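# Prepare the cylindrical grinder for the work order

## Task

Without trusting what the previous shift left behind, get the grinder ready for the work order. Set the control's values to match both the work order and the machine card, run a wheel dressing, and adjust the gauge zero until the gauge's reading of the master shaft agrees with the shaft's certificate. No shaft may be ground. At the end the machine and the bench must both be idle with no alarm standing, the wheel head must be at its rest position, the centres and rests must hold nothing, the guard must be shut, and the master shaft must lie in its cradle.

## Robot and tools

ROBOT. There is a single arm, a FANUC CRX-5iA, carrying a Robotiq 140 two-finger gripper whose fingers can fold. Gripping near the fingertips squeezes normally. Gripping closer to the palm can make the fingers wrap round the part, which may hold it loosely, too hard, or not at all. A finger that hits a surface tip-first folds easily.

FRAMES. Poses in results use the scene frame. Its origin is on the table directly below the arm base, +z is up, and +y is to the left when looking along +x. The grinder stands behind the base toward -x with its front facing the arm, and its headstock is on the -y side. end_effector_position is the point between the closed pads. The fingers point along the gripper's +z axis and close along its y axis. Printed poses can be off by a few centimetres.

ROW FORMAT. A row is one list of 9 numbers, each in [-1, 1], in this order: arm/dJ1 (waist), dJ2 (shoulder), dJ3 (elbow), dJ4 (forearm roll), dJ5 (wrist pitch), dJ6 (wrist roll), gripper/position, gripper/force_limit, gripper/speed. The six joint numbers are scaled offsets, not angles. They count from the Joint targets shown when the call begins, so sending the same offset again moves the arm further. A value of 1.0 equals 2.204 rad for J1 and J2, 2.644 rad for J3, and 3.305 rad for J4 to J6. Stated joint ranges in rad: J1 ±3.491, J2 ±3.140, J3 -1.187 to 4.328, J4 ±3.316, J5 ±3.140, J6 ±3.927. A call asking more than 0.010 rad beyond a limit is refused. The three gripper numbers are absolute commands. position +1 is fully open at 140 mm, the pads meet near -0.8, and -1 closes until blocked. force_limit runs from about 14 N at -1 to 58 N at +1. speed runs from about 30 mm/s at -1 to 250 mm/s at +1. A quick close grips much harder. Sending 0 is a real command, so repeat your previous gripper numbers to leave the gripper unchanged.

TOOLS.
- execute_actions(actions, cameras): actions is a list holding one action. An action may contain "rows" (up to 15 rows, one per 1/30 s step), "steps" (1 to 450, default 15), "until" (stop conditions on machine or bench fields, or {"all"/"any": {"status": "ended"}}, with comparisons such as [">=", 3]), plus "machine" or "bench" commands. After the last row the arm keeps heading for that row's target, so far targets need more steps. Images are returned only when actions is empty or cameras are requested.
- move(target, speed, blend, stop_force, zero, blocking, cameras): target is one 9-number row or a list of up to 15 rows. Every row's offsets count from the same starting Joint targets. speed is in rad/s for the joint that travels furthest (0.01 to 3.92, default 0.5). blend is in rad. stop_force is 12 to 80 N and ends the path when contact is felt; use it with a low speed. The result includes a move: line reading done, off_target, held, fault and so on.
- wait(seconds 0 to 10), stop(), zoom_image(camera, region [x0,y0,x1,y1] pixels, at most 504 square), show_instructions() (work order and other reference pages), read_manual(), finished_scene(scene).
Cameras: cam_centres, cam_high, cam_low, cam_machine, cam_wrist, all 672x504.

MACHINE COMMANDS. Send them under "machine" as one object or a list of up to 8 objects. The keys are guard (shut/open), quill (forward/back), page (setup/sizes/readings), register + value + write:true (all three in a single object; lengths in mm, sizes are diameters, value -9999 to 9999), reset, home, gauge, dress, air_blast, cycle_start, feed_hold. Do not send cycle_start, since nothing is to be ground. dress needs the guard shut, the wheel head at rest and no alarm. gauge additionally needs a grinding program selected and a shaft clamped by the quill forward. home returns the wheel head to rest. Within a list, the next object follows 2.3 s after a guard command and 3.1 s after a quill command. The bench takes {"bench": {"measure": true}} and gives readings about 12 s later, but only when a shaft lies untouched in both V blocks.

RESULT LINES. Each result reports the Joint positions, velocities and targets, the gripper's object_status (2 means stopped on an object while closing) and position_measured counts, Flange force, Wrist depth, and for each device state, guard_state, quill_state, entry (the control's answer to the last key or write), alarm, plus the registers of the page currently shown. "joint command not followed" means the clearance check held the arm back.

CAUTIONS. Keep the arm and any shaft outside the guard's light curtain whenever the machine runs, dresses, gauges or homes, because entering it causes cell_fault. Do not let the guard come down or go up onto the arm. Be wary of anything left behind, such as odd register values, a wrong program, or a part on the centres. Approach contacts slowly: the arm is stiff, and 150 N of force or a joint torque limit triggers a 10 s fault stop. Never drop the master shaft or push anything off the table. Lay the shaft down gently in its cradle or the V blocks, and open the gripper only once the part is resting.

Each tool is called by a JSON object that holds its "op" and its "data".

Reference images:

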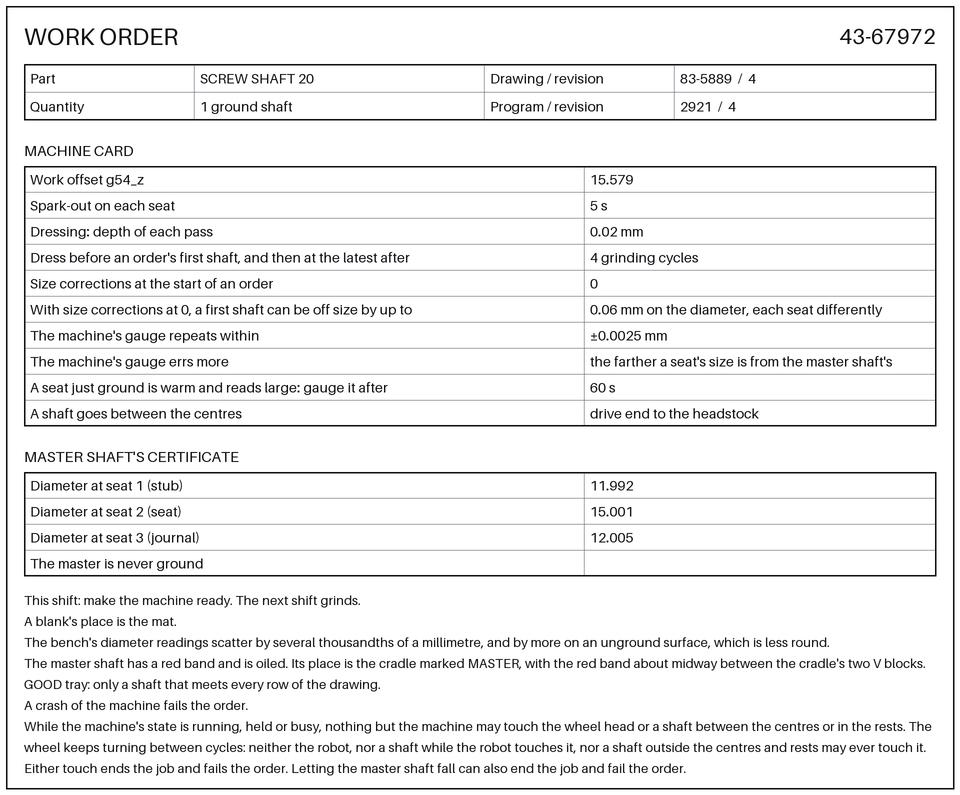

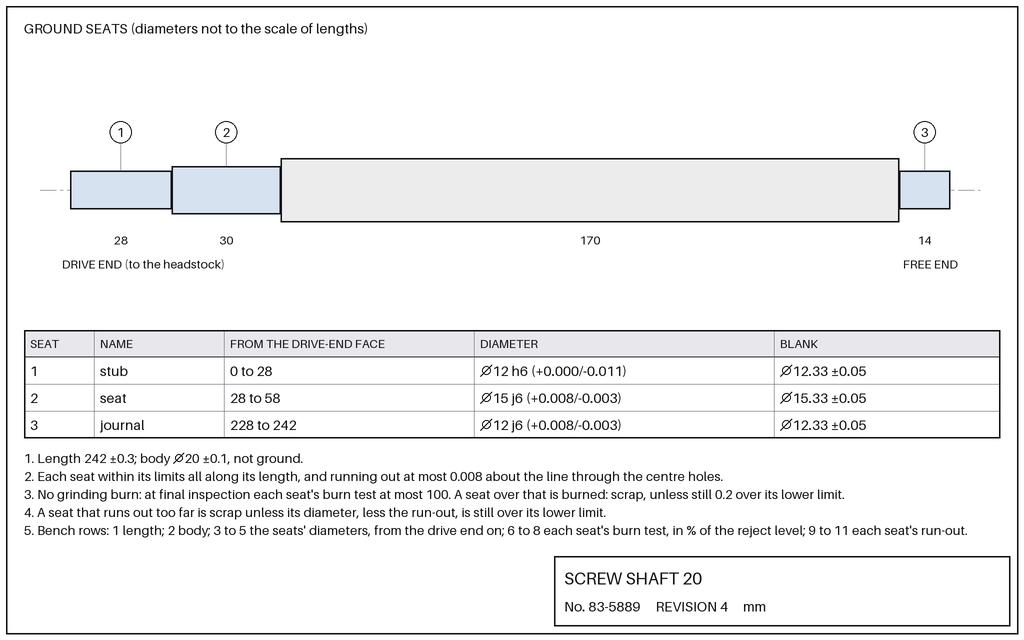

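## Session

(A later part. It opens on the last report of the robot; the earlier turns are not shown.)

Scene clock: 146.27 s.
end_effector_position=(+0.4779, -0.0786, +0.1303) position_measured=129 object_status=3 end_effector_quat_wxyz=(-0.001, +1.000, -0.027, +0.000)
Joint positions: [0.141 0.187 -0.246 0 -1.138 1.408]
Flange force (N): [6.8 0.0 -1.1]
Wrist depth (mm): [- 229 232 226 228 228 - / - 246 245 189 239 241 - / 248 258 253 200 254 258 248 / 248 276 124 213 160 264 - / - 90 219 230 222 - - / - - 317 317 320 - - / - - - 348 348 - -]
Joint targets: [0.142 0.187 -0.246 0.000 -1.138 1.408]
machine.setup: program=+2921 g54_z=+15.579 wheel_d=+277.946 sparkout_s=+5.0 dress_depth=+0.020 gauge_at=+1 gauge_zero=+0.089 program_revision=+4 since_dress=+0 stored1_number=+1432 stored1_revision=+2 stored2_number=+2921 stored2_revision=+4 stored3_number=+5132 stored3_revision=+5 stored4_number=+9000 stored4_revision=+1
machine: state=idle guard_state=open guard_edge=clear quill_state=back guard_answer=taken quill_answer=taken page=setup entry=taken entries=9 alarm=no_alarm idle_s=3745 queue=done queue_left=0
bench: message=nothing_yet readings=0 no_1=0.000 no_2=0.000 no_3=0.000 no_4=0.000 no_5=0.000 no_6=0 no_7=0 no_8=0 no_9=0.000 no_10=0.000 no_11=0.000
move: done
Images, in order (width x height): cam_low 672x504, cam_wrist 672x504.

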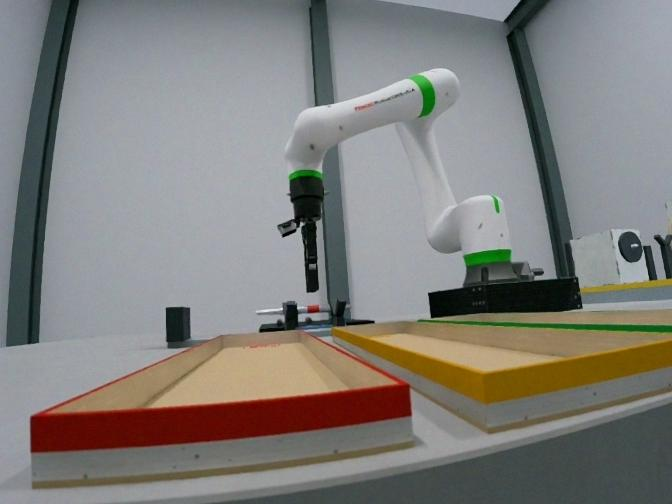

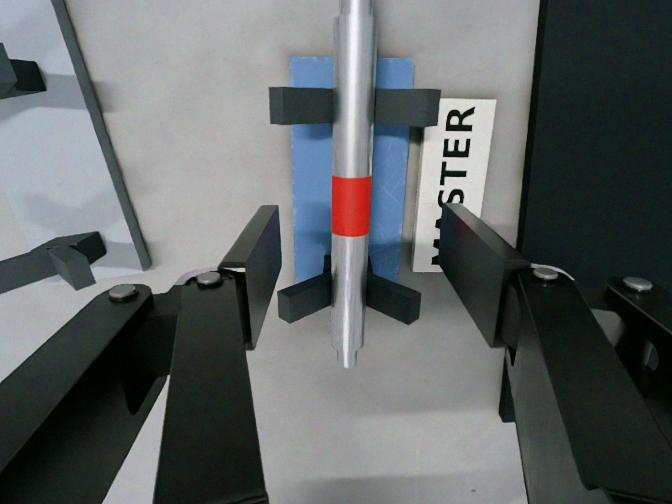

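{"op": "move", "data": {"target": [0,0.0346,-0.0264,0,0.0443,0,0.0,-1,-1], "speed": 0.1, "cameras": ["cam_wrist","cam_low"]}}

Scene clock: 157.17 s.
end_effector_position=(+0.4781, -0.0784, +0.0685) position_measured=129 object_status=3 end_effector_quat_wxyz=(-0.001, +1.000, -0.027, +0.000)
Joint positions: [0.142 0.263 -0.316 0 -0.992 1.408]
Flange force (N): [5.8 -1.3 -0.1]
Wrist depth (mm): [177 176 177 168 172 176 180 / 187 188 126 131 131 180 178 / 199 202 199 136 193 195 190 / 207 213 137 146 160 207 199 / - 90 165 162 231 - - / - - - 173 247 - - / - - - - 268 - -]
Joint targets: [0.142 0.263 -0.316 0.000 -0.992 1.408]
machine.setup: program=+2921 g54_z=+15.579 wheel_d=+277.946 sparkout_s=+5.0 dress_depth=+0.020 gauge_at=+1 gauge_zero=+0.089 program_revision=+4 since_dress=+0 stored1_number=+1432 stored1_revision=+2 stored2_number=+2921 stored2_revision=+4 stored3_number=+5132 stored3_revision=+5 stored4_number=+9000 stored4_revision=+1
machine: state=idle guard_state=open guard_edge=clear quill_state=back guard_answer=taken quill_answer=taken page=setup entry=taken entries=9 alarm=no_alarm idle_s=3756 queue=done queue_left=0
bench: message=nothing_yet readings=0 no_1=0.000 no_2=0.000 no_3=0.000 no_4=0.000 no_5=0.000 no_6=0 no_7=0 no_8=0 no_9=0.000 no_10=0.000 no_11=0.000
move: done
Images, in order (width x height): cam_low 672x504, cam_wrist 672x504.

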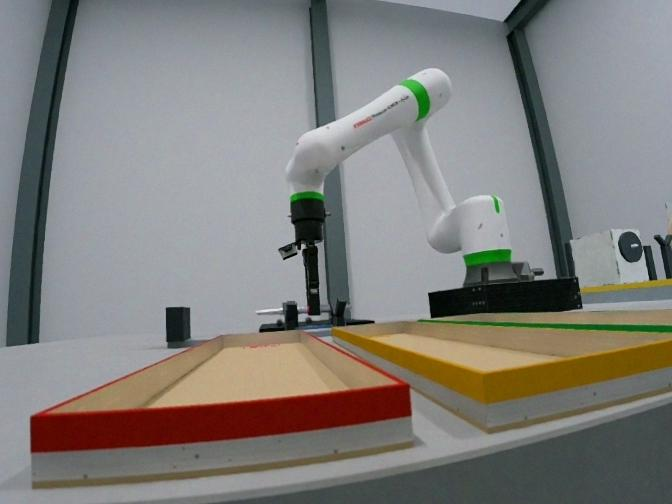

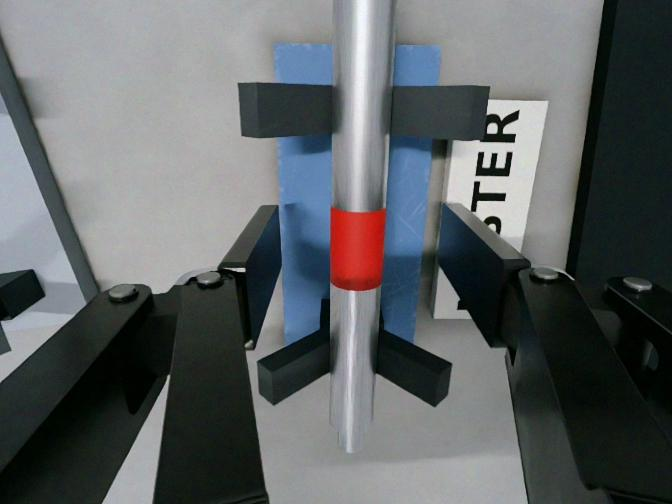

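{"op": "move", "data": {"target": [0,0,0,0,0,0,-1,0,-1], "cameras": ["cam_wrist"]}}

Scene clock: 160.73 s.
end_effector_position=(+0.4781, -0.0784, +0.0684) position_measured=202 object_status=0 end_effector_quat_wxyz=(-0.001, +1.000, -0.027, +0.000)
Joint positions: [0.142 0.263 -0.316 0 -0.992 1.408]
Flange force (N): [4.8 -10.1 -4.3]
Wrist depth (mm): [177 177 177 123 175 176 176 / 187 188 183 130 129 182 181 / 197 199 200 136 194 197 - / - 212 209 141 197 207 202 / 215 222 91 153 - 82 211 / - - - 164 - - - / - - - - - - -]
Joint targets: [0.142 0.263 -0.316 0.000 -0.992 1.408]
machine.setup: program=+2921 g54_z=+15.579 wheel_d=+277.946 sparkout_s=+5.0 dress_depth=+0.020 gauge_at=+1 gauge_zero=+0.089 program_revision=+4 since_dress=+0 stored1_number=+1432 stored1_revision=+2 stored2_number=+2921 stored2_revision=+4 stored3_number=+5132 stored3_revision=+5 stored4_number=+9000 stored4_revision=+1
machine: state=idle guard_state=open guard_edge=clear quill_state=back guard_answer=taken quill_answer=taken page=setup entry=taken entries=9 alarm=no_alarm idle_s=3759 queue=done queue_left=0
bench: message=nothing_yet readings=0 no_1=0.000 no_2=0.000 no_3=0.000 no_4=0.000 no_5=0.000 no_6=0 no_7=0 no_8=0 no_9=0.000 no_10=0.000 no_11=0.000
move: done
Images, in order (width x height): cam_wrist 672x504.

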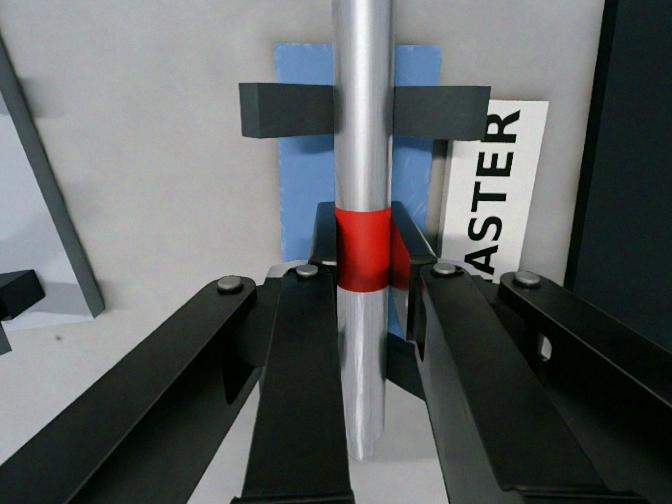

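{"op": "wait", "data": {"seconds": 1.5, "cameras": ["cam_low"]}}

{"op": "zoom_image", "data": {"camera": "cam_low", "region": [230, 240, 390, 350]}}

Scene clock: 163.37 s.
end_effector_position=(+0.4781, -0.0784, +0.0684) position_measured=202 object_status=2 end_effector_quat_wxyz=(-0.001, +1.000, -0.027, +0.000)
Joint positions: [0.142 0.263 -0.316 0 -0.992 1.408]
Flange force (N): [4.9 -10.7 -4.3]
Wrist depth (mm): [177 177 177 123 175 175 171 / 187 188 183 129 129 183 182 / 199 199 199 137 193 194 189 / - 212 210 141 147 207 - / - 222 91 - - 82 - / - - - 164 - - - / - - - - - - -]
Joint targets: [0.142 0.263 -0.316 0.000 -0.992 1.408]
Tool commands: gripper/position=-1.0 gripper/force_limit=+0.0 gripper/speed=-1.0
machine.setup: program=+2921 g54_z=+15.579 wheel_d=+277.946 sparkout_s=+5.0 dress_depth=+0.020 gauge_at=+1 gauge_zero=+0.089 program_revision=+4 since_dress=+0 stored1_number=+1432 stored1_revision=+2 stored2_number=+2921 stored2_revision=+4 stored3_number=+5132 stored3_revision=+5 stored4_number=+9000 stored4_revision=+1
machine: state=idle guard_state=open guard_edge=clear quill_state=back guard_answer=taken quill_answer=taken page=setup entry=taken entries=9 alarm=no_alarm idle_s=3762 queue=done queue_left=0
bench: message=nothing_yet readings=0 no_1=0.000 no_2=0.000 no_3=0.000 no_4=0.000 no_5=0.000 no_6=0 no_7=0 no_8=0 no_9=0.000 no_10=0.000 no_11=0.000
wait: 1.50 s; at rest from the start
Images, in order (width x height): cam_low 672x504.

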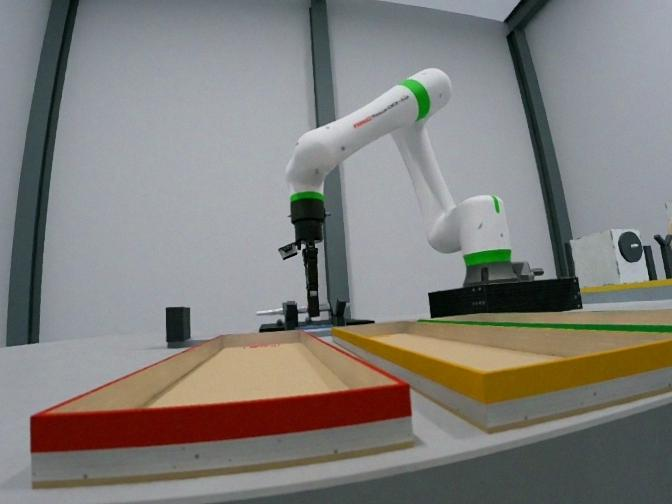

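Scaled by 3.150 from the camera's 672x504 image, which has a finer 960x720 frame.

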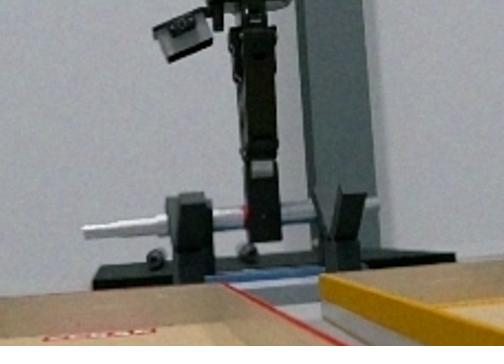

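{"op": "move", "data": {"target": [0,0,0,0,0,0,0.2,-1,-1]}}

{"op": "move", "data": {"target": [0.001,-0.0059,0.0031,0,-0.0064,-0.0006,0.2,-1,-1], "speed": 0.1}}

{"op": "move", "data": {"target": [0,0,0,0,0,0,-1,0,-1]}}

{"op": "wait", "data": {"seconds": 1.5, "cameras": ["cam_low","cam_wrist"]}}

{"op": "zoom_image", "data": {"camera": "cam_low", "region": [230, 240, 390, 350]}}

Scene clock: 171.33 s.
end_effector_position=(+0.4781, -0.0784, +0.0684) position_measured=104 object_status=0 end_effector_quat_wxyz=(-0.001, +1.000, -0.027, +0.000)
Joint positions: [0.142 0.263 -0.316 0 -0.992 1.408]
Flange force (N): [5.6 -1.1 -0.1]
Wrist depth (mm): [177 177 177 173 175 176 176 / 187 187 172 130 130 182 - / 199 200 196 136 195 199 - / - 210 138 146 200 208 - / - 85 224 159 229 - - / - - 250 175 246 - - / - - 268 262 263 - -]
Joint targets: [0.142 0.263 -0.316 0.000 -0.992 1.408]
machine.setup: program=+2921 g54_z=+15.579 wheel_d=+277.946 sparkout_s=+5.0 dress_depth=+0.020 gauge_at=+1 gauge_zero=+0.089 program_revision=+4 since_dress=+0 stored1_number=+1432 stored1_revision=+2 stored2_number=+2921 stored2_revision=+4 stored3_number=+5132 stored3_revision=+5 stored4_number=+9000 stored4_revision=+1
machine: state=idle guard_state=open guard_edge=clear quill_state=back guard_answer=taken quill_answer=taken page=setup entry=taken entries=9 alarm=no_alarm idle_s=3770 queue=done queue_left=0
bench: message=nothing_yet readings=0 no_1=0.000 no_2=0.000 no_3=0.000 no_4=0.000 no_5=0.000 no_6=0 no_7=0 no_8=0 no_9=0.000 no_10=0.000 no_11=0.000
move: done

Scene clock: 172.07 s.
end_effector_position=(+0.4781, -0.0774, +0.0774) position_measured=104 object_status=3 end_effector_quat_wxyz=(-0.001, +1.000, -0.027, +0.000)
Joint positions: [0.144 0.25 -0.307 0 -1.013 1.406]
Flange force (N): [5.8 -1.0 -0.2]
Wrist depth (mm): [185 184 184 131 184 185 - / 196 196 193 138 137 191 - / 208 208 208 147 199 203 - / 212 219 139 156 210 206 214 / - 85 232 178 234 - - / - - 258 185 268 - - / - - 280 279 279 - -]
Joint targets: [0.144 0.250 -0.307 0.000 -1.013 1.406]
machine.setup: program=+2921 g54_z=+15.579 wheel_d=+277.946 sparkout_s=+5.0 dress_depth=+0.020 gauge_at=+1 gauge_zero=+0.089 program_revision=+4 since_dress=+0 stored1_number=+1432 stored1_revision=+2 stored2_number=+2921 stored2_revision=+4 stored3_number=+5132 stored3_revision=+5 stored4_number=+9000 stored4_revision=+1
machine: state=idle guard_state=open guard_edge=clear quill_state=back guard_answer=taken quill_answer=taken page=setup entry=taken entries=9 alarm=no_alarm idle_s=3770 queue=done queue_left=0
bench: message=nothing_yet readings=0 no_1=0.000 no_2=0.000 no_3=0.000 no_4=0.000 no_5=0.000 no_6=0 no_7=0 no_8=0 no_9=0.000 no_10=0.000 no_11=0.000
move: done

Scene clock: 174.60 s.
end_effector_position=(+0.4781, -0.0774, +0.0775) position_measured=203 object_status=0 end_effector_quat_wxyz=(-0.001, +1.000, -0.027, +0.000)
Joint positions: [0.144 0.25 -0.307 0 -1.013 1.406]
Flange force (N): [3.6 -6.8 -10.9]
Wrist depth (mm): [185 185 185 132 183 184 181 / 196 198 193 138 138 191 - / 208 208 209 144 200 203 - / - 223 - 150 206 217 - / 242 80 91 163 - 82 77 / - - - 177 - - - / - - - - - - -]
Joint targets: [0.144 0.250 -0.307 0.000 -1.013 1.406]
machine.setup: program=+2921 g54_z=+15.579 wheel_d=+277.946 sparkout_s=+5.0 dress_depth=+0.020 gauge_at=+1 gauge_zero=+0.089 program_revision=+4 since_dress=+0 stored1_number=+1432 stored1_revision=+2 stored2_number=+2921 stored2_revision=+4 stored3_number=+5132 stored3_revision=+5 stored4_number=+9000 stored4_revision=+1
machine: state=idle guard_state=open guard_edge=clear quill_state=back guard_answer=taken quill_answer=taken page=setup entry=taken entries=9 alarm=no_alarm idle_s=3773 queue=done queue_left=0
bench: message=nothing_yet readings=0 no_1=0.000 no_2=0.000 no_3=0.000 no_4=0.000 no_5=0.000 no_6=0 no_7=0 no_8=0 no_9=0.000 no_10=0.000 no_11=0.000
move: done

Scene clock: 176.10 s.
end_effector_position=(+0.4781, -0.0774, +0.0775) position_measured=203 object_status=2 end_effector_quat_wxyz=(-0.001, +1.000, -0.027, +0.000)
Joint positions: [0.144 0.25 -0.307 0 -1.013 1.406]
Flange force (N): [3.2 -7.5 -11.0]
Wrist depth (mm): [185 184 185 137 184 184 173 / - 194 193 138 136 191 - / - 209 209 146 201 203 - / - - 219 152 205 216 214 / 239 80 91 - - 82 - / - - - - - - - / - - - - - - -]
Joint targets: [0.144 0.250 -0.307 0.000 -1.013 1.406]
Tool commands: gripper/position=-1.0 gripper/force_limit=+0.0 gripper/speed=-1.0
machine.setup: program=+2921 g54_z=+15.579 wheel_d=+277.946 sparkout_s=+5.0 dress_depth=+0.020 gauge_at=+1 gauge_zero=+0.089 program_revision=+4 since_dress=+0 stored1_number=+1432 stored1_revision=+2 stored2_number=+2921 stored2_revision=+4 stored3_number=+5132 stored3_revision=+5 stored4_number=+9000 stored4_revision=+1
machine: state=idle guard_state=open guard_edge=clear quill_state=back guard_answer=taken quill_answer=taken page=setup entry=taken entries=9 alarm=no_alarm idle_s=3774 queue=done queue_left=0
bench: message=nothing_yet readings=0 no_1=0.000 no_2=0.000 no_3=0.000 no_4=0.000 no_5=0.000 no_6=0 no_7=0 no_8=0 no_9=0.000 no_10=0.000 no_11=0.000
wait: 1.50 s
Images, in order (width x height): cam_low 672x504, cam_wrist 672x504.

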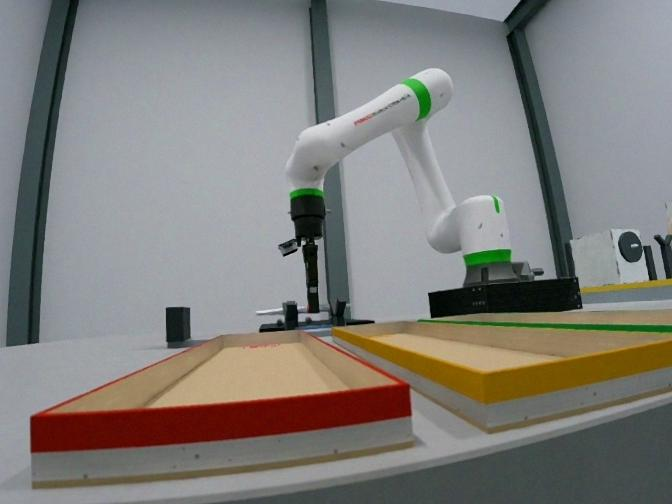

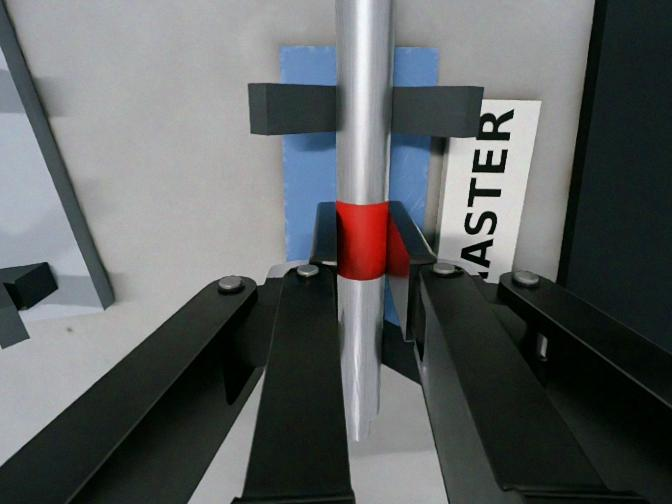

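Scaled by 3.150 from the camera's 672x504 image, which has a finer 960x720 frame.

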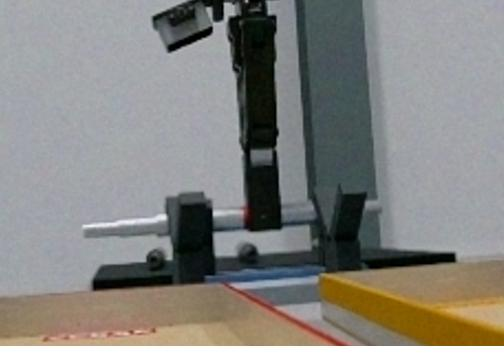

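{"op": "move", "data": {"target": [0,-0.0496,0.0505,0,-0.0734,0,-1,0,-1], "speed": 0.12, "cameras": ["cam_wrist","cam_low"]}}

Scene clock: 181.40 s.
end_effector_position=(+0.4782, -0.0776, +0.1805) position_measured=203 object_status=2 end_effector_quat_wxyz=(-0.001, +1.000, -0.027, +0.001)
Joint positions: [0.144 0.141 -0.174 0 -1.255 1.406]
Flange force (N): [8.2 -0.8 2.3]
Wrist depth (mm): [262 272 275 135 275 280 272 / 248 294 292 140 285 284 275 / 312 305 311 148 300 292 307 / 321 317 327 151 312 321 - / - - 91 162 - 82 323 / - - - 173 - - - / - - - - - - -]
Joint targets: [0.144 0.141 -0.174 0.000 -1.255 1.406]
machine.setup: program=+2921 g54_z=+15.579 wheel_d=+277.946 sparkout_s=+5.0 dress_depth=+0.020 gauge_at=+1 gauge_zero=+0.089 program_revision=+4 since_dress=+0 stored1_number=+1432 stored1_revision=+2 stored2_number=+2921 stored2_revision=+4 stored3_number=+5132 stored3_revision=+5 stored4_number=+9000 stored4_revision=+1
machine: state=idle guard_state=open guard_edge=clear quill_state=back guard_answer=taken quill_answer=taken page=setup entry=taken entries=9 alarm=no_alarm idle_s=3780 queue=done queue_left=0
bench: message=nothing_yet readings=0 no_1=0.000 no_2=0.000 no_3=0.000 no_4=0.000 no_5=0.000 no_6=0 no_7=0 no_8=0 no_9=0.000 no_10=0.000 no_11=0.000
move: done
Images, in order (width x height): cam_low 672x504, cam_wrist 672x504.

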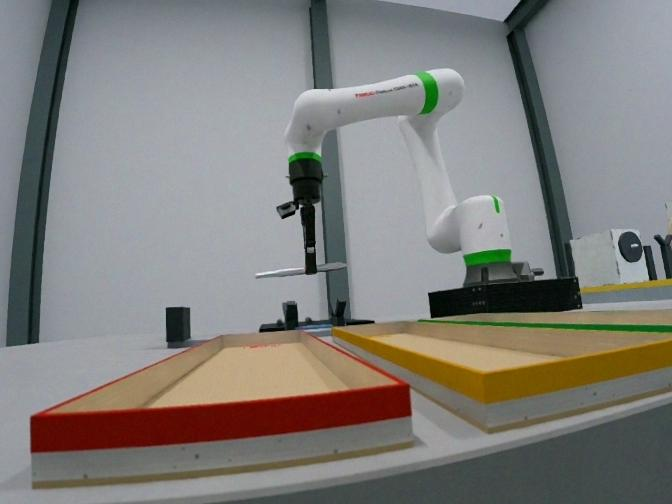

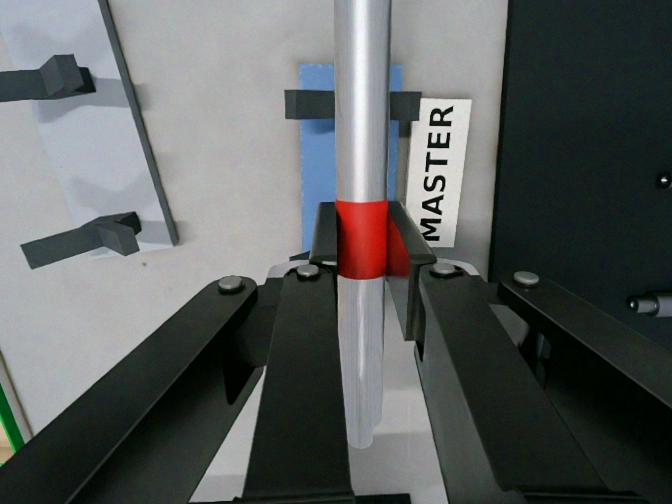

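{"op": "move", "data": {"target": [-0.6552,-0.1093,0.1036,0,-0.1346,0.2402,-1,0,-1], "speed": 0.6}}

{"op": "move", "data": {"target": [[-0.7128,0.1819,0.1842,0,-0.0472,0.2127,-1,0,-1],[-0.8302,0.2971,0.2108,0,0.008,0.291,-1,0,-1]], "speed": [0.6,0.3], "blend": [0.08,0], "cameras": ["cam_wrist","cam_centres","cam_machine"]}}

Scene clock: 191.60 s.
end_effector_position=(-0.0308, -0.4254, +0.4012) position_measured=203 object_status=2 end_effector_quat_wxyz=(+0.028, +0.938, -0.344, +0.020)
Joint positions: [-1.3 -0.1 0.1 0 -1.7 2.2]
Flange force (N): [5.0 2.7 -0.1]
Wrist depth (mm): [- - 468 137 483 1117 1146 / - 493 508 140 493 - 1202 / - 517 526 148 523 536 1263 / 470 538 - 151 134 - 1331 / 478 - 91 161 - 82 1398 / - - - 174 - - - / - - - - - - -]
Joint targets: [-1.300 -0.100 0.100 0.000 -1.700 2.200]
machine.setup: program=+2921 g54_z=+15.579 wheel_d=+277.946 sparkout_s=+5.0 dress_depth=+0.020 gauge_at=+1 gauge_zero=+0.089 program_revision=+4 since_dress=+0 stored1_number=+1432 stored1_revision=+2 stored2_number=+2921 stored2_revision=+4 stored3_number=+5132 stored3_revision=+5 stored4_number=+9000 stored4_revision=+1
machine: state=idle guard_state=open guard_edge=clear quill_state=back guard_answer=taken quill_answer=taken page=setup entry=taken entries=9 alarm=no_alarm idle_s=3790 queue=done queue_left=0
bench: message=nothing_yet readings=0 no_1=0.000 no_2=0.000 no_3=0.000 no_4=0.000 no_5=0.000 no_6=0 no_7=0 no_8=0 no_9=0.000 no_10=0.000 no_11=0.000
move: done

Scene clock: 195.57 s.
end_effector_position=(-0.6409, +0.1427, +0.3001) position_measured=203 object_status=2 end_effector_quat_wxyz=(-0.001, +0.707, -0.707, +0.000)
Joint positions: [-3.13 0.555 0.658 0 -1.674 3.162]
Flange force (N): [-0.3 12.0 -0.5]
Wrist depth (mm): [386 402 344 135 334 374 365 / 406 - 355 140 405 396 386 / 435 1164 377 148 452 437 429 / 457 472 401 151 136 - - / 480 - 91 162 - 82 469 / - - - - - - - / - - - - - - -]
Joint targets: [-3.130 0.555 0.658 0.000 -1.674 3.162]
machine.setup: program=+2921 g54_z=+15.579 wheel_d=+277.946 sparkout_s=+5.0 dress_depth=+0.020 gauge_at=+1 gauge_zero=+0.089 program_revision=+4 since_dress=+0 stored1_number=+1432 stored1_revision=+2 stored2_number=+2921 stored2_revision=+4 stored3_number=+5132 stored3_revision=+5 stored4_number=+9000 stored4_revision=+1
machine: state=idle guard_state=open guard_edge=clear quill_state=back guard_answer=taken quill_answer=taken page=setup entry=taken entries=9 alarm=no_alarm idle_s=3794 queue=done queue_left=0
bench: message=nothing_yet readings=0 no_1=0.000 no_2=0.000 no_3=0.000 no_4=0.000 no_5=0.000 no_6=0 no_7=0 no_8=0 no_9=0.000 no_10=0.000 no_11=0.000
move: done
Images, in order (width x height): cam_centres 672x504, cam_machine 672x504, cam_wrist 672x504.

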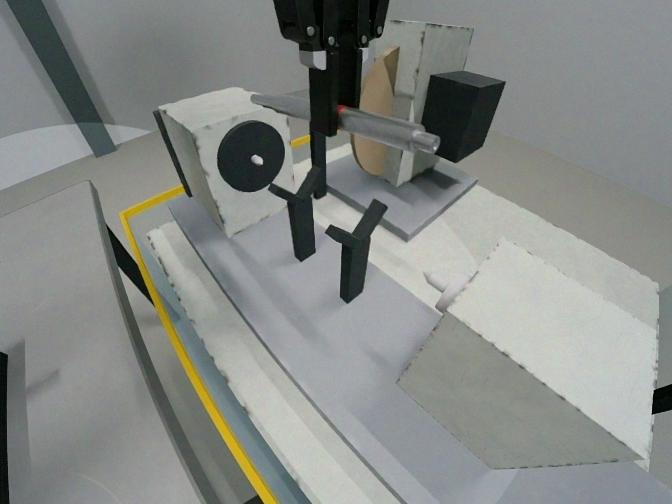

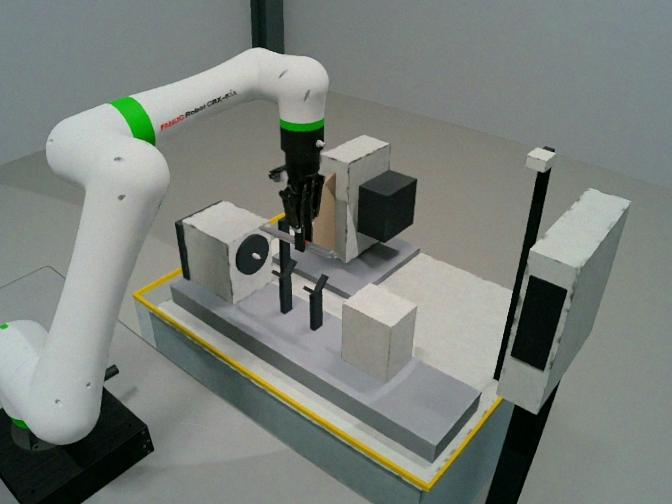

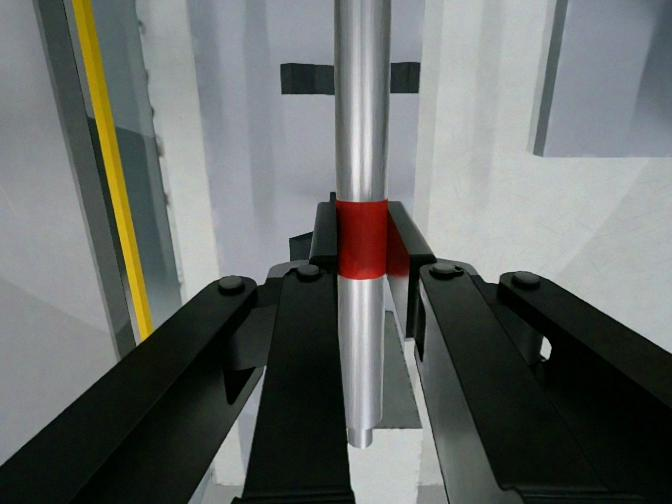

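{"op": "move", "data": {"target": [0,-0.0006,-0.0714,0,0.0567,0,-1,0,-1], "speed": 0.15, "cameras": ["cam_wrist","cam_centres"]}}

Scene clock: 203.67 s.
end_effector_position=(-0.6411, +0.1429, +0.2199) position_measured=203 object_status=2 end_effector_quat_wxyz=(-0.001, +0.707, -0.707, +0.000)
Joint positions: [-3.13 0.554 0.469 0 -1.486 3.162]
Flange force (N): [-0.7 9.4 2.0]
Wrist depth (mm): [967 272 263 153 260 - 291 / 997 332 282 140 282 336 316 / 367 1039 302 149 303 356 326 / 340 384 314 151 145 380 377 / 397 - 91 161 - 82 399 / - - - 173 - - - / - - - - - - -]
Joint targets: [-3.130 0.554 0.469 0.000 -1.486 3.162]
machine.setup: program=+2921 g54_z=+15.579 wheel_d=+277.946 sparkout_s=+5.0 dress_depth=+0.020 gauge_at=+1 gauge_zero=+0.089 program_revision=+4 since_dress=+0 stored1_number=+1432 stored1_revision=+2 stored2_number=+2921 stored2_revision=+4 stored3_number=+5132 stored3_revision=+5 stored4_number=+9000 stored4_revision=+1
machine: state=idle guard_state=open guard_edge=clear quill_state=back guard_answer=taken quill_answer=taken page=setup entry=taken entries=9 alarm=no_alarm idle_s=3802 queue=done queue_left=0
bench: message=nothing_yet readings=0 no_1=0.000 no_2=0.000 no_3=0.000 no_4=0.000 no_5=0.000 no_6=0 no_7=0 no_8=0 no_9=0.000 no_10=0.000 no_11=0.000
move: done
Images, in order (width x height): cam_centres 672x504, cam_wrist 672x504.

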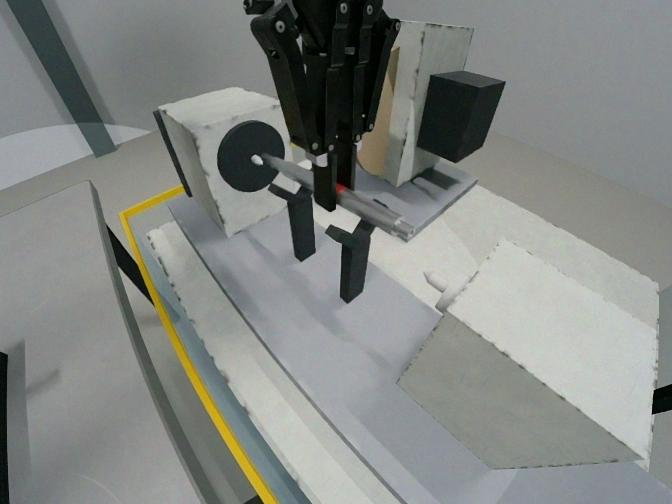

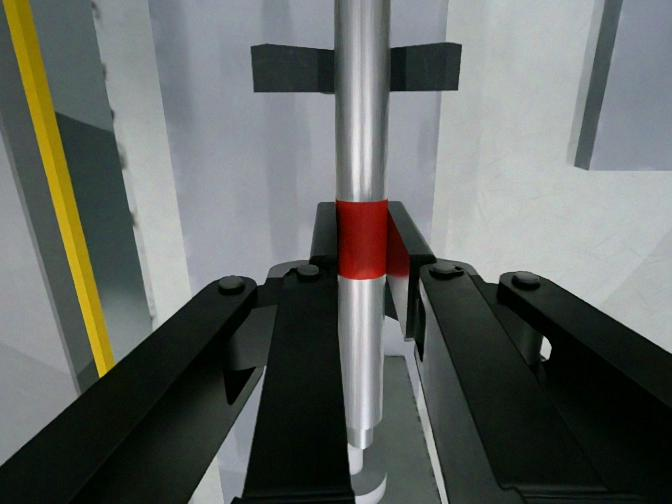

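{"op": "move", "data": {"target": [0,0.0093,-0.0371,0,0.0359,0,-1,0,-1], "speed": 0.025, "stop_force": 14, "cameras": ["cam_wrist","cam_centres"]}}

{"op": "zoom_image", "data": {"camera": "cam_centres", "region": [200, 60, 480, 320]}}

Scene clock: 208.83 s.
end_effector_position=(-0.6416, +0.1430, +0.1989) position_measured=203 object_status=2 end_effector_quat_wxyz=(-0.001, +0.707, -0.707, +0.000)
Joint positions: [-3.13 0.561 0.431 0 -1.442 3.162]
Flange force (N): [0.2 -8.5 -14.4]
Wrist depth (mm): [946 251 242 133 241 295 281 / 988 257 257 137 265 314 316 / 1054 - 279 148 279 335 324 / 367 370 294 150 146 - 370 / 377 - 91 163 - 82 374 / - - - - - - - / - - - - - - -]
Joint targets: [-3.130 0.561 0.431 0.000 -1.442 3.162]
machine.setup: program=+2921 g54_z=+15.579 wheel_d=+277.946 sparkout_s=+5.0 dress_depth=+0.020 gauge_at=+1 gauge_zero=+0.089 program_revision=+4 since_dress=+0 stored1_number=+1432 stored1_revision=+2 stored2_number=+2921 stored2_revision=+4 stored3_number=+5132 stored3_revision=+5 stored4_number=+9000 stored4_revision=+1
machine: state=idle guard_state=open guard_edge=clear quill_state=back guard_answer=taken quill_answer=taken page=setup entry=taken entries=9 alarm=no_alarm idle_s=3807 queue=done queue_left=0
bench: message=nothing_yet readings=0 no_1=0.000 no_2=0.000 no_3=0.000 no_4=0.000 no_5=0.000 no_6=0 no_7=0 no_8=0 no_9=0.000 no_10=0.000 no_11=0.000
move: contact; the wrist pitch is farthest, 0.074 rad from its target
Images, in order (width x height): cam_centres 672x504, cam_wrist 672x504.

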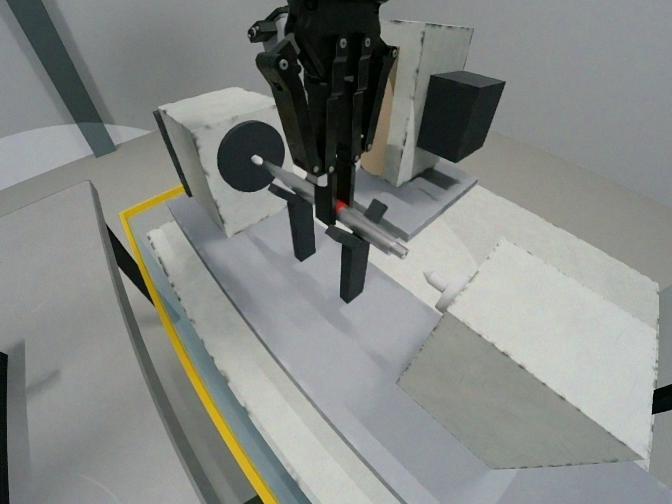

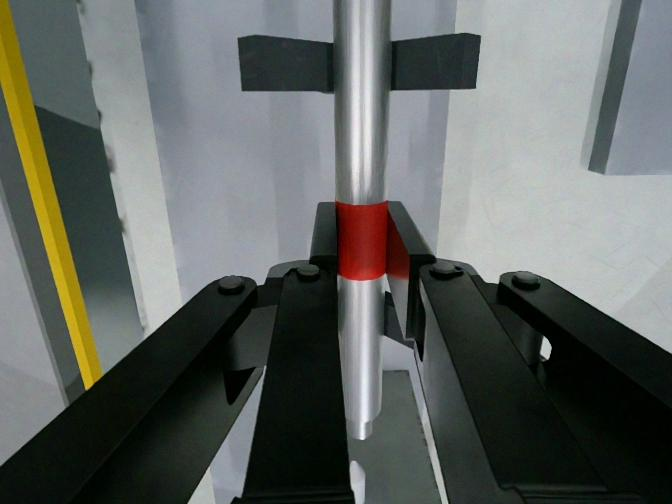

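Scaled by 1.800 from the camera's 672x504 image, which has a finer 960x720 frame.

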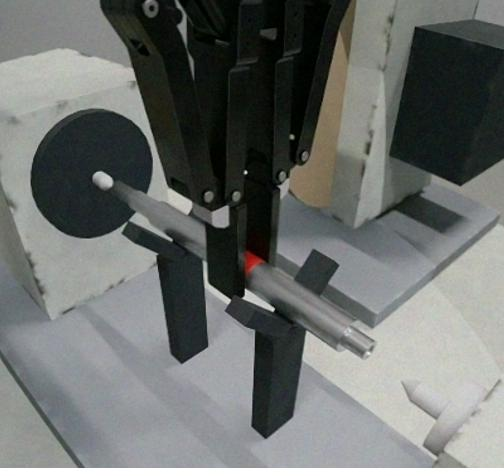

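{"op": "move", "data": {"target": [0,-0.0036,0.0009,0,-0.0028,0,-1,0,-1], "speed": 0.05}}

{"op": "move", "data": {"target": [0,0.0043,-0.0168,0,0.0163,0,-1,0,-1], "speed": 0.02, "stop_force": 14, "cameras": ["cam_wrist","cam_centres"]}}

{"op": "zoom_image", "data": {"camera": "cam_centres", "region": [200, 60, 480, 320]}}

Scene clock: 217.73 s.
end_effector_position=(-0.6398, +0.1429, +0.2050) position_measured=203 object_status=2 end_effector_quat_wxyz=(-0.001, +0.707, -0.707, +0.000)
Joint positions: [-3.13 0.553 0.434 0 -1.451 3.162]
Flange force (N): [-1.2 10.3 1.6]
Wrist depth (mm): [- 258 250 146 245 303 289 / 942 265 267 139 270 - 302 / 1039 292 285 148 288 - 341 / 367 - 305 151 147 365 358 / 372 - 91 165 - 83 82 / - - - 176 - - - / - - - - - - -]
Joint targets: [-3.130 0.553 0.434 0.000 -1.451 3.162]
machine.setup: program=+2921 g54_z=+15.579 wheel_d=+277.946 sparkout_s=+5.0 dress_depth=+0.020 gauge_at=+1 gauge_zero=+0.089 program_revision=+4 since_dress=+0 stored1_number=+1432 stored1_revision=+2 stored2_number=+2921 stored2_revision=+4 stored3_number=+5132 stored3_revision=+5 stored4_number=+9000 stored4_revision=+1
machine: state=idle guard_state=open guard_edge=clear quill_state=back guard_answer=taken quill_answer=taken page=setup entry=taken entries=9 alarm=no_alarm idle_s=3816 queue=done queue_left=0
bench: message=nothing_yet readings=0 no_1=0.000 no_2=0.000 no_3=0.000 no_4=0.000 no_5=0.000 no_6=0 no_7=0 no_8=0 no_9=0.000 no_10=0.000 no_11=0.000
move: done

Scene clock: 219.20 s.
end_effector_position=(-0.6397, +0.1429, +0.1970) position_measured=203 object_status=2 end_effector_quat_wxyz=(-0.001, +0.707, -0.707, +0.000)
Joint positions: [-3.13 0.556 0.419 0 -1.434 3.162]
Flange force (N): [-0.3 -5.9 -14.4]
Wrist depth (mm): [865 294 127 130 137 302 281 / 993 268 262 137 262 313 290 / 1059 285 270 148 277 338 344 / 364 - 297 150 147 349 358 / - - 91 163 - 82 - / - - - 178 - - - / - - - - - - -]
Joint targets: [-3.130 0.556 0.419 0.000 -1.434 3.162]
machine.setup: program=+2921 g54_z=+15.579 wheel_d=+277.946 sparkout_s=+5.0 dress_depth=+0.020 gauge_at=+1 gauge_zero=+0.089 program_revision=+4 since_dress=+0 stored1_number=+1432 stored1_revision=+2 stored2_number=+2921 stored2_revision=+4 stored3_number=+5132 stored3_revision=+5 stored4_number=+9000 stored4_revision=+1
machine: state=idle guard_state=open guard_edge=clear quill_state=back guard_answer=taken quill_answer=taken page=setup entry=taken entries=9 alarm=no_alarm idle_s=3817 queue=done queue_left=0
bench: message=nothing_yet readings=0 no_1=0.000 no_2=0.000 no_3=0.000 no_4=0.000 no_5=0.000 no_6=0 no_7=0 no_8=0 no_9=0.000 no_10=0.000 no_11=0.000
move: contact; the wrist pitch is farthest, 0.037 rad from its target
Images, in order (width x height): cam_centres 672x504, cam_wrist 672x504.

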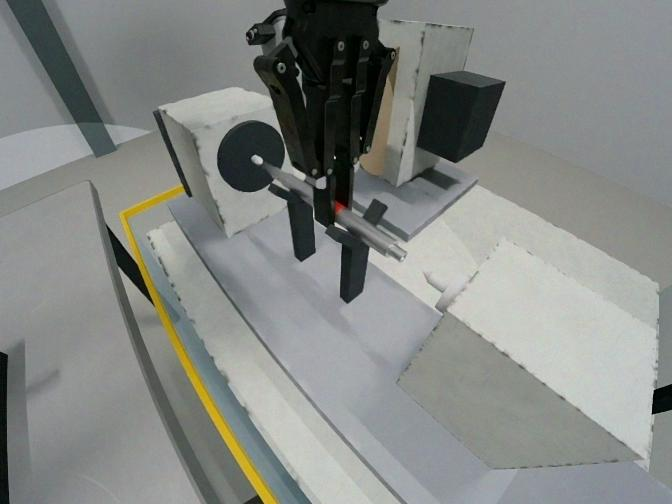

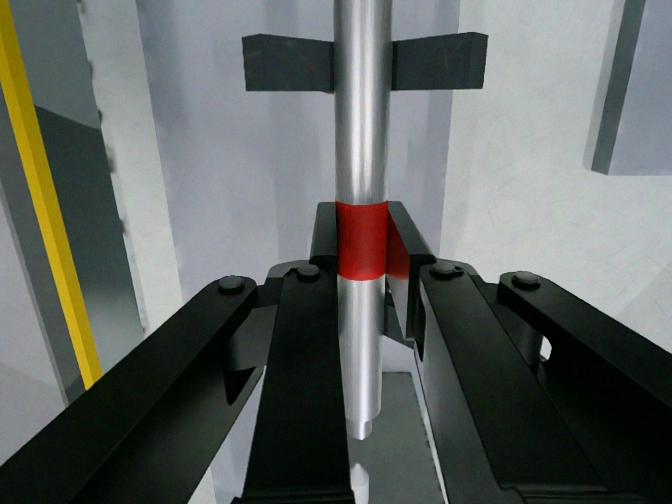

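Scaled by 1.800 from the camera's 672x504 image, which has a finer 960x720 frame.

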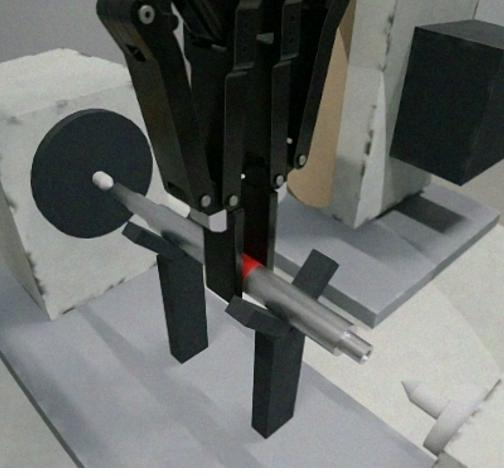

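{"op": "move", "data": {"target": [0,-0.0029,0.0017,0,-0.0032,0,-1,0,-1], "speed": 0.05}}

{"op": "move", "data": {"target": [0,0.0045,-0.0166,0,0.0163,0,-1,0,-1], "speed": 0.02, "stop_force": 14, "cameras": ["cam_wrist","cam_centres"]}}

{"op": "zoom_image", "data": {"camera": "cam_centres", "region": [200, 60, 480, 320]}}

Scene clock: 232.33 s.
end_effector_position=(-0.6382, +0.1429, +0.2030) position_measured=203 object_status=2 end_effector_quat_wxyz=(-0.001, +0.707, -0.707, +0.000)
Joint positions: [-3.13 0.55 0.424 0 -1.444 3.162]
Flange force (N): [-0.8 9.3 2.3]
Wrist depth (mm): [942 254 248 131 246 302 292 / 988 318 266 144 266 - 298 / - 337 282 148 281 334 340 / 316 374 296 150 147 365 370 / 374 - 91 162 - 82 82 / - - - - - - - / - - - - - - -]
Joint targets: [-3.130 0.550 0.424 0.000 -1.444 3.162]
machine.setup: program=+2921 g54_z=+15.579 wheel_d=+277.946 sparkout_s=+5.0 dress_depth=+0.020 gauge_at=+1 gauge_zero=+0.089 program_revision=+4 since_dress=+0 stored1_number=+1432 stored1_revision=+2 stored2_number=+2921 stored2_revision=+4 stored3_number=+5132 stored3_revision=+5 stored4_number=+9000 stored4_revision=+1
machine: state=idle guard_state=open guard_edge=clear quill_state=back guard_answer=taken quill_answer=taken page=setup entry=taken entries=9 alarm=no_alarm idle_s=3830 queue=done queue_left=0
bench: message=nothing_yet readings=0 no_1=0.000 no_2=0.000 no_3=0.000 no_4=0.000 no_5=0.000 no_6=0 no_7=0 no_8=0 no_9=0.000 no_10=0.000 no_11=0.000
move: done

Scene clock: 233.67 s.
end_effector_position=(-0.6385, +0.1429, +0.1964) position_measured=203 object_status=2 end_effector_quat_wxyz=(-0.001, +0.707, -0.707, -0.001)
Joint positions: [-3.13 0.552 0.412 0 -1.429 3.162]
Flange force (N): [1.1 16.6 -18.2]
Wrist depth (mm): [938 251 127 130 135 286 281 / 993 266 258 138 259 317 298 / 1044 327 282 148 273 327 329 / 365 354 291 149 148 - 360 / 378 - 91 163 - 82 82 / - - - 179 - - - / - - - - - - -]
Joint targets: [-3.130 0.552 0.412 0.000 -1.430 3.162]
machine.setup: program=+2921 g54_z=+15.579 wheel_d=+277.946 sparkout_s=+5.0 dress_depth=+0.020 gauge_at=+1 gauge_zero=+0.089 program_revision=+4 since_dress=+0 stored1_number=+1432 stored1_revision=+2 stored2_number=+2921 stored2_revision=+4 stored3_number=+5132 stored3_revision=+5 stored4_number=+9000 stored4_revision=+1
machine: state=idle guard_state=open guard_edge=clear quill_state=back guard_answer=taken quill_answer=taken page=setup entry=taken entries=9 alarm=no_alarm idle_s=3831 queue=done queue_left=0
bench: message=nothing_yet readings=0 no_1=0.000 no_2=0.000 no_3=0.000 no_4=0.000 no_5=0.000 no_6=0 no_7=0 no_8=0 no_9=0.000 no_10=0.000 no_11=0.000
move: contact; the wrist pitch is farthest, 0.039 rad from its target
Images, in order (width x height): cam_centres 672x504, cam_wrist 672x504.

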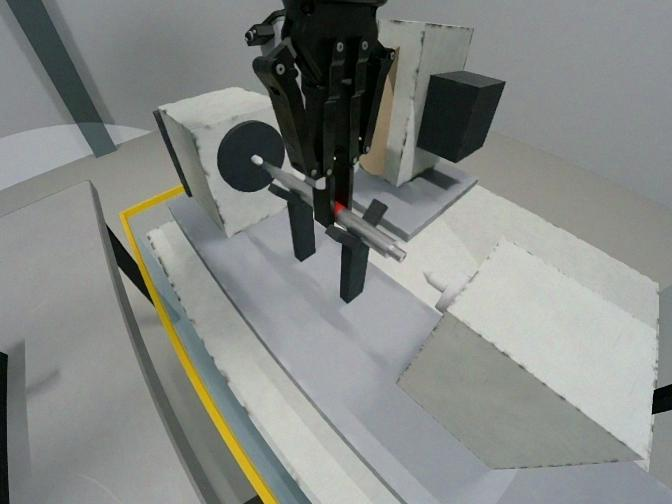

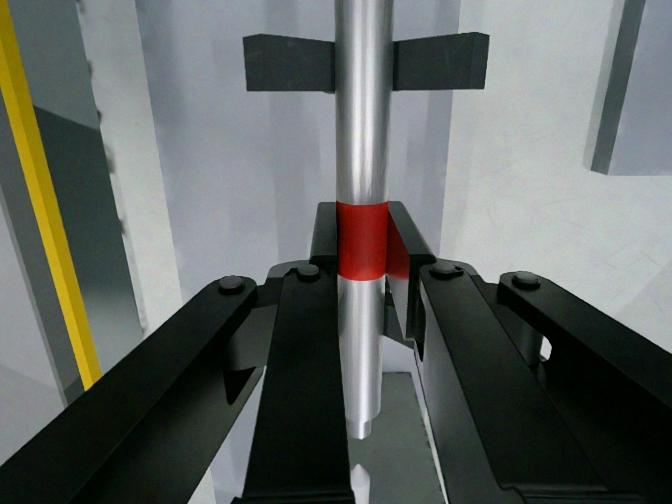

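Scaled by 1.800 from the camera's 672x504 image, which has a finer 960x720 frame.

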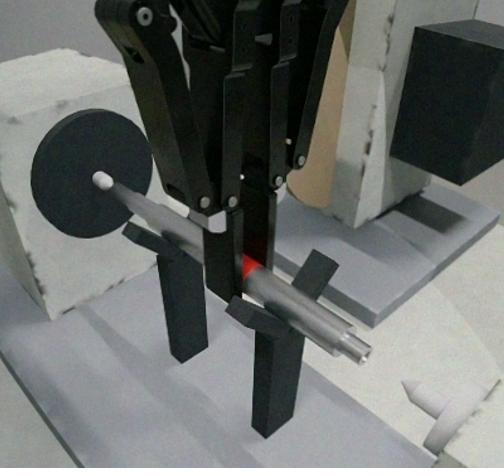

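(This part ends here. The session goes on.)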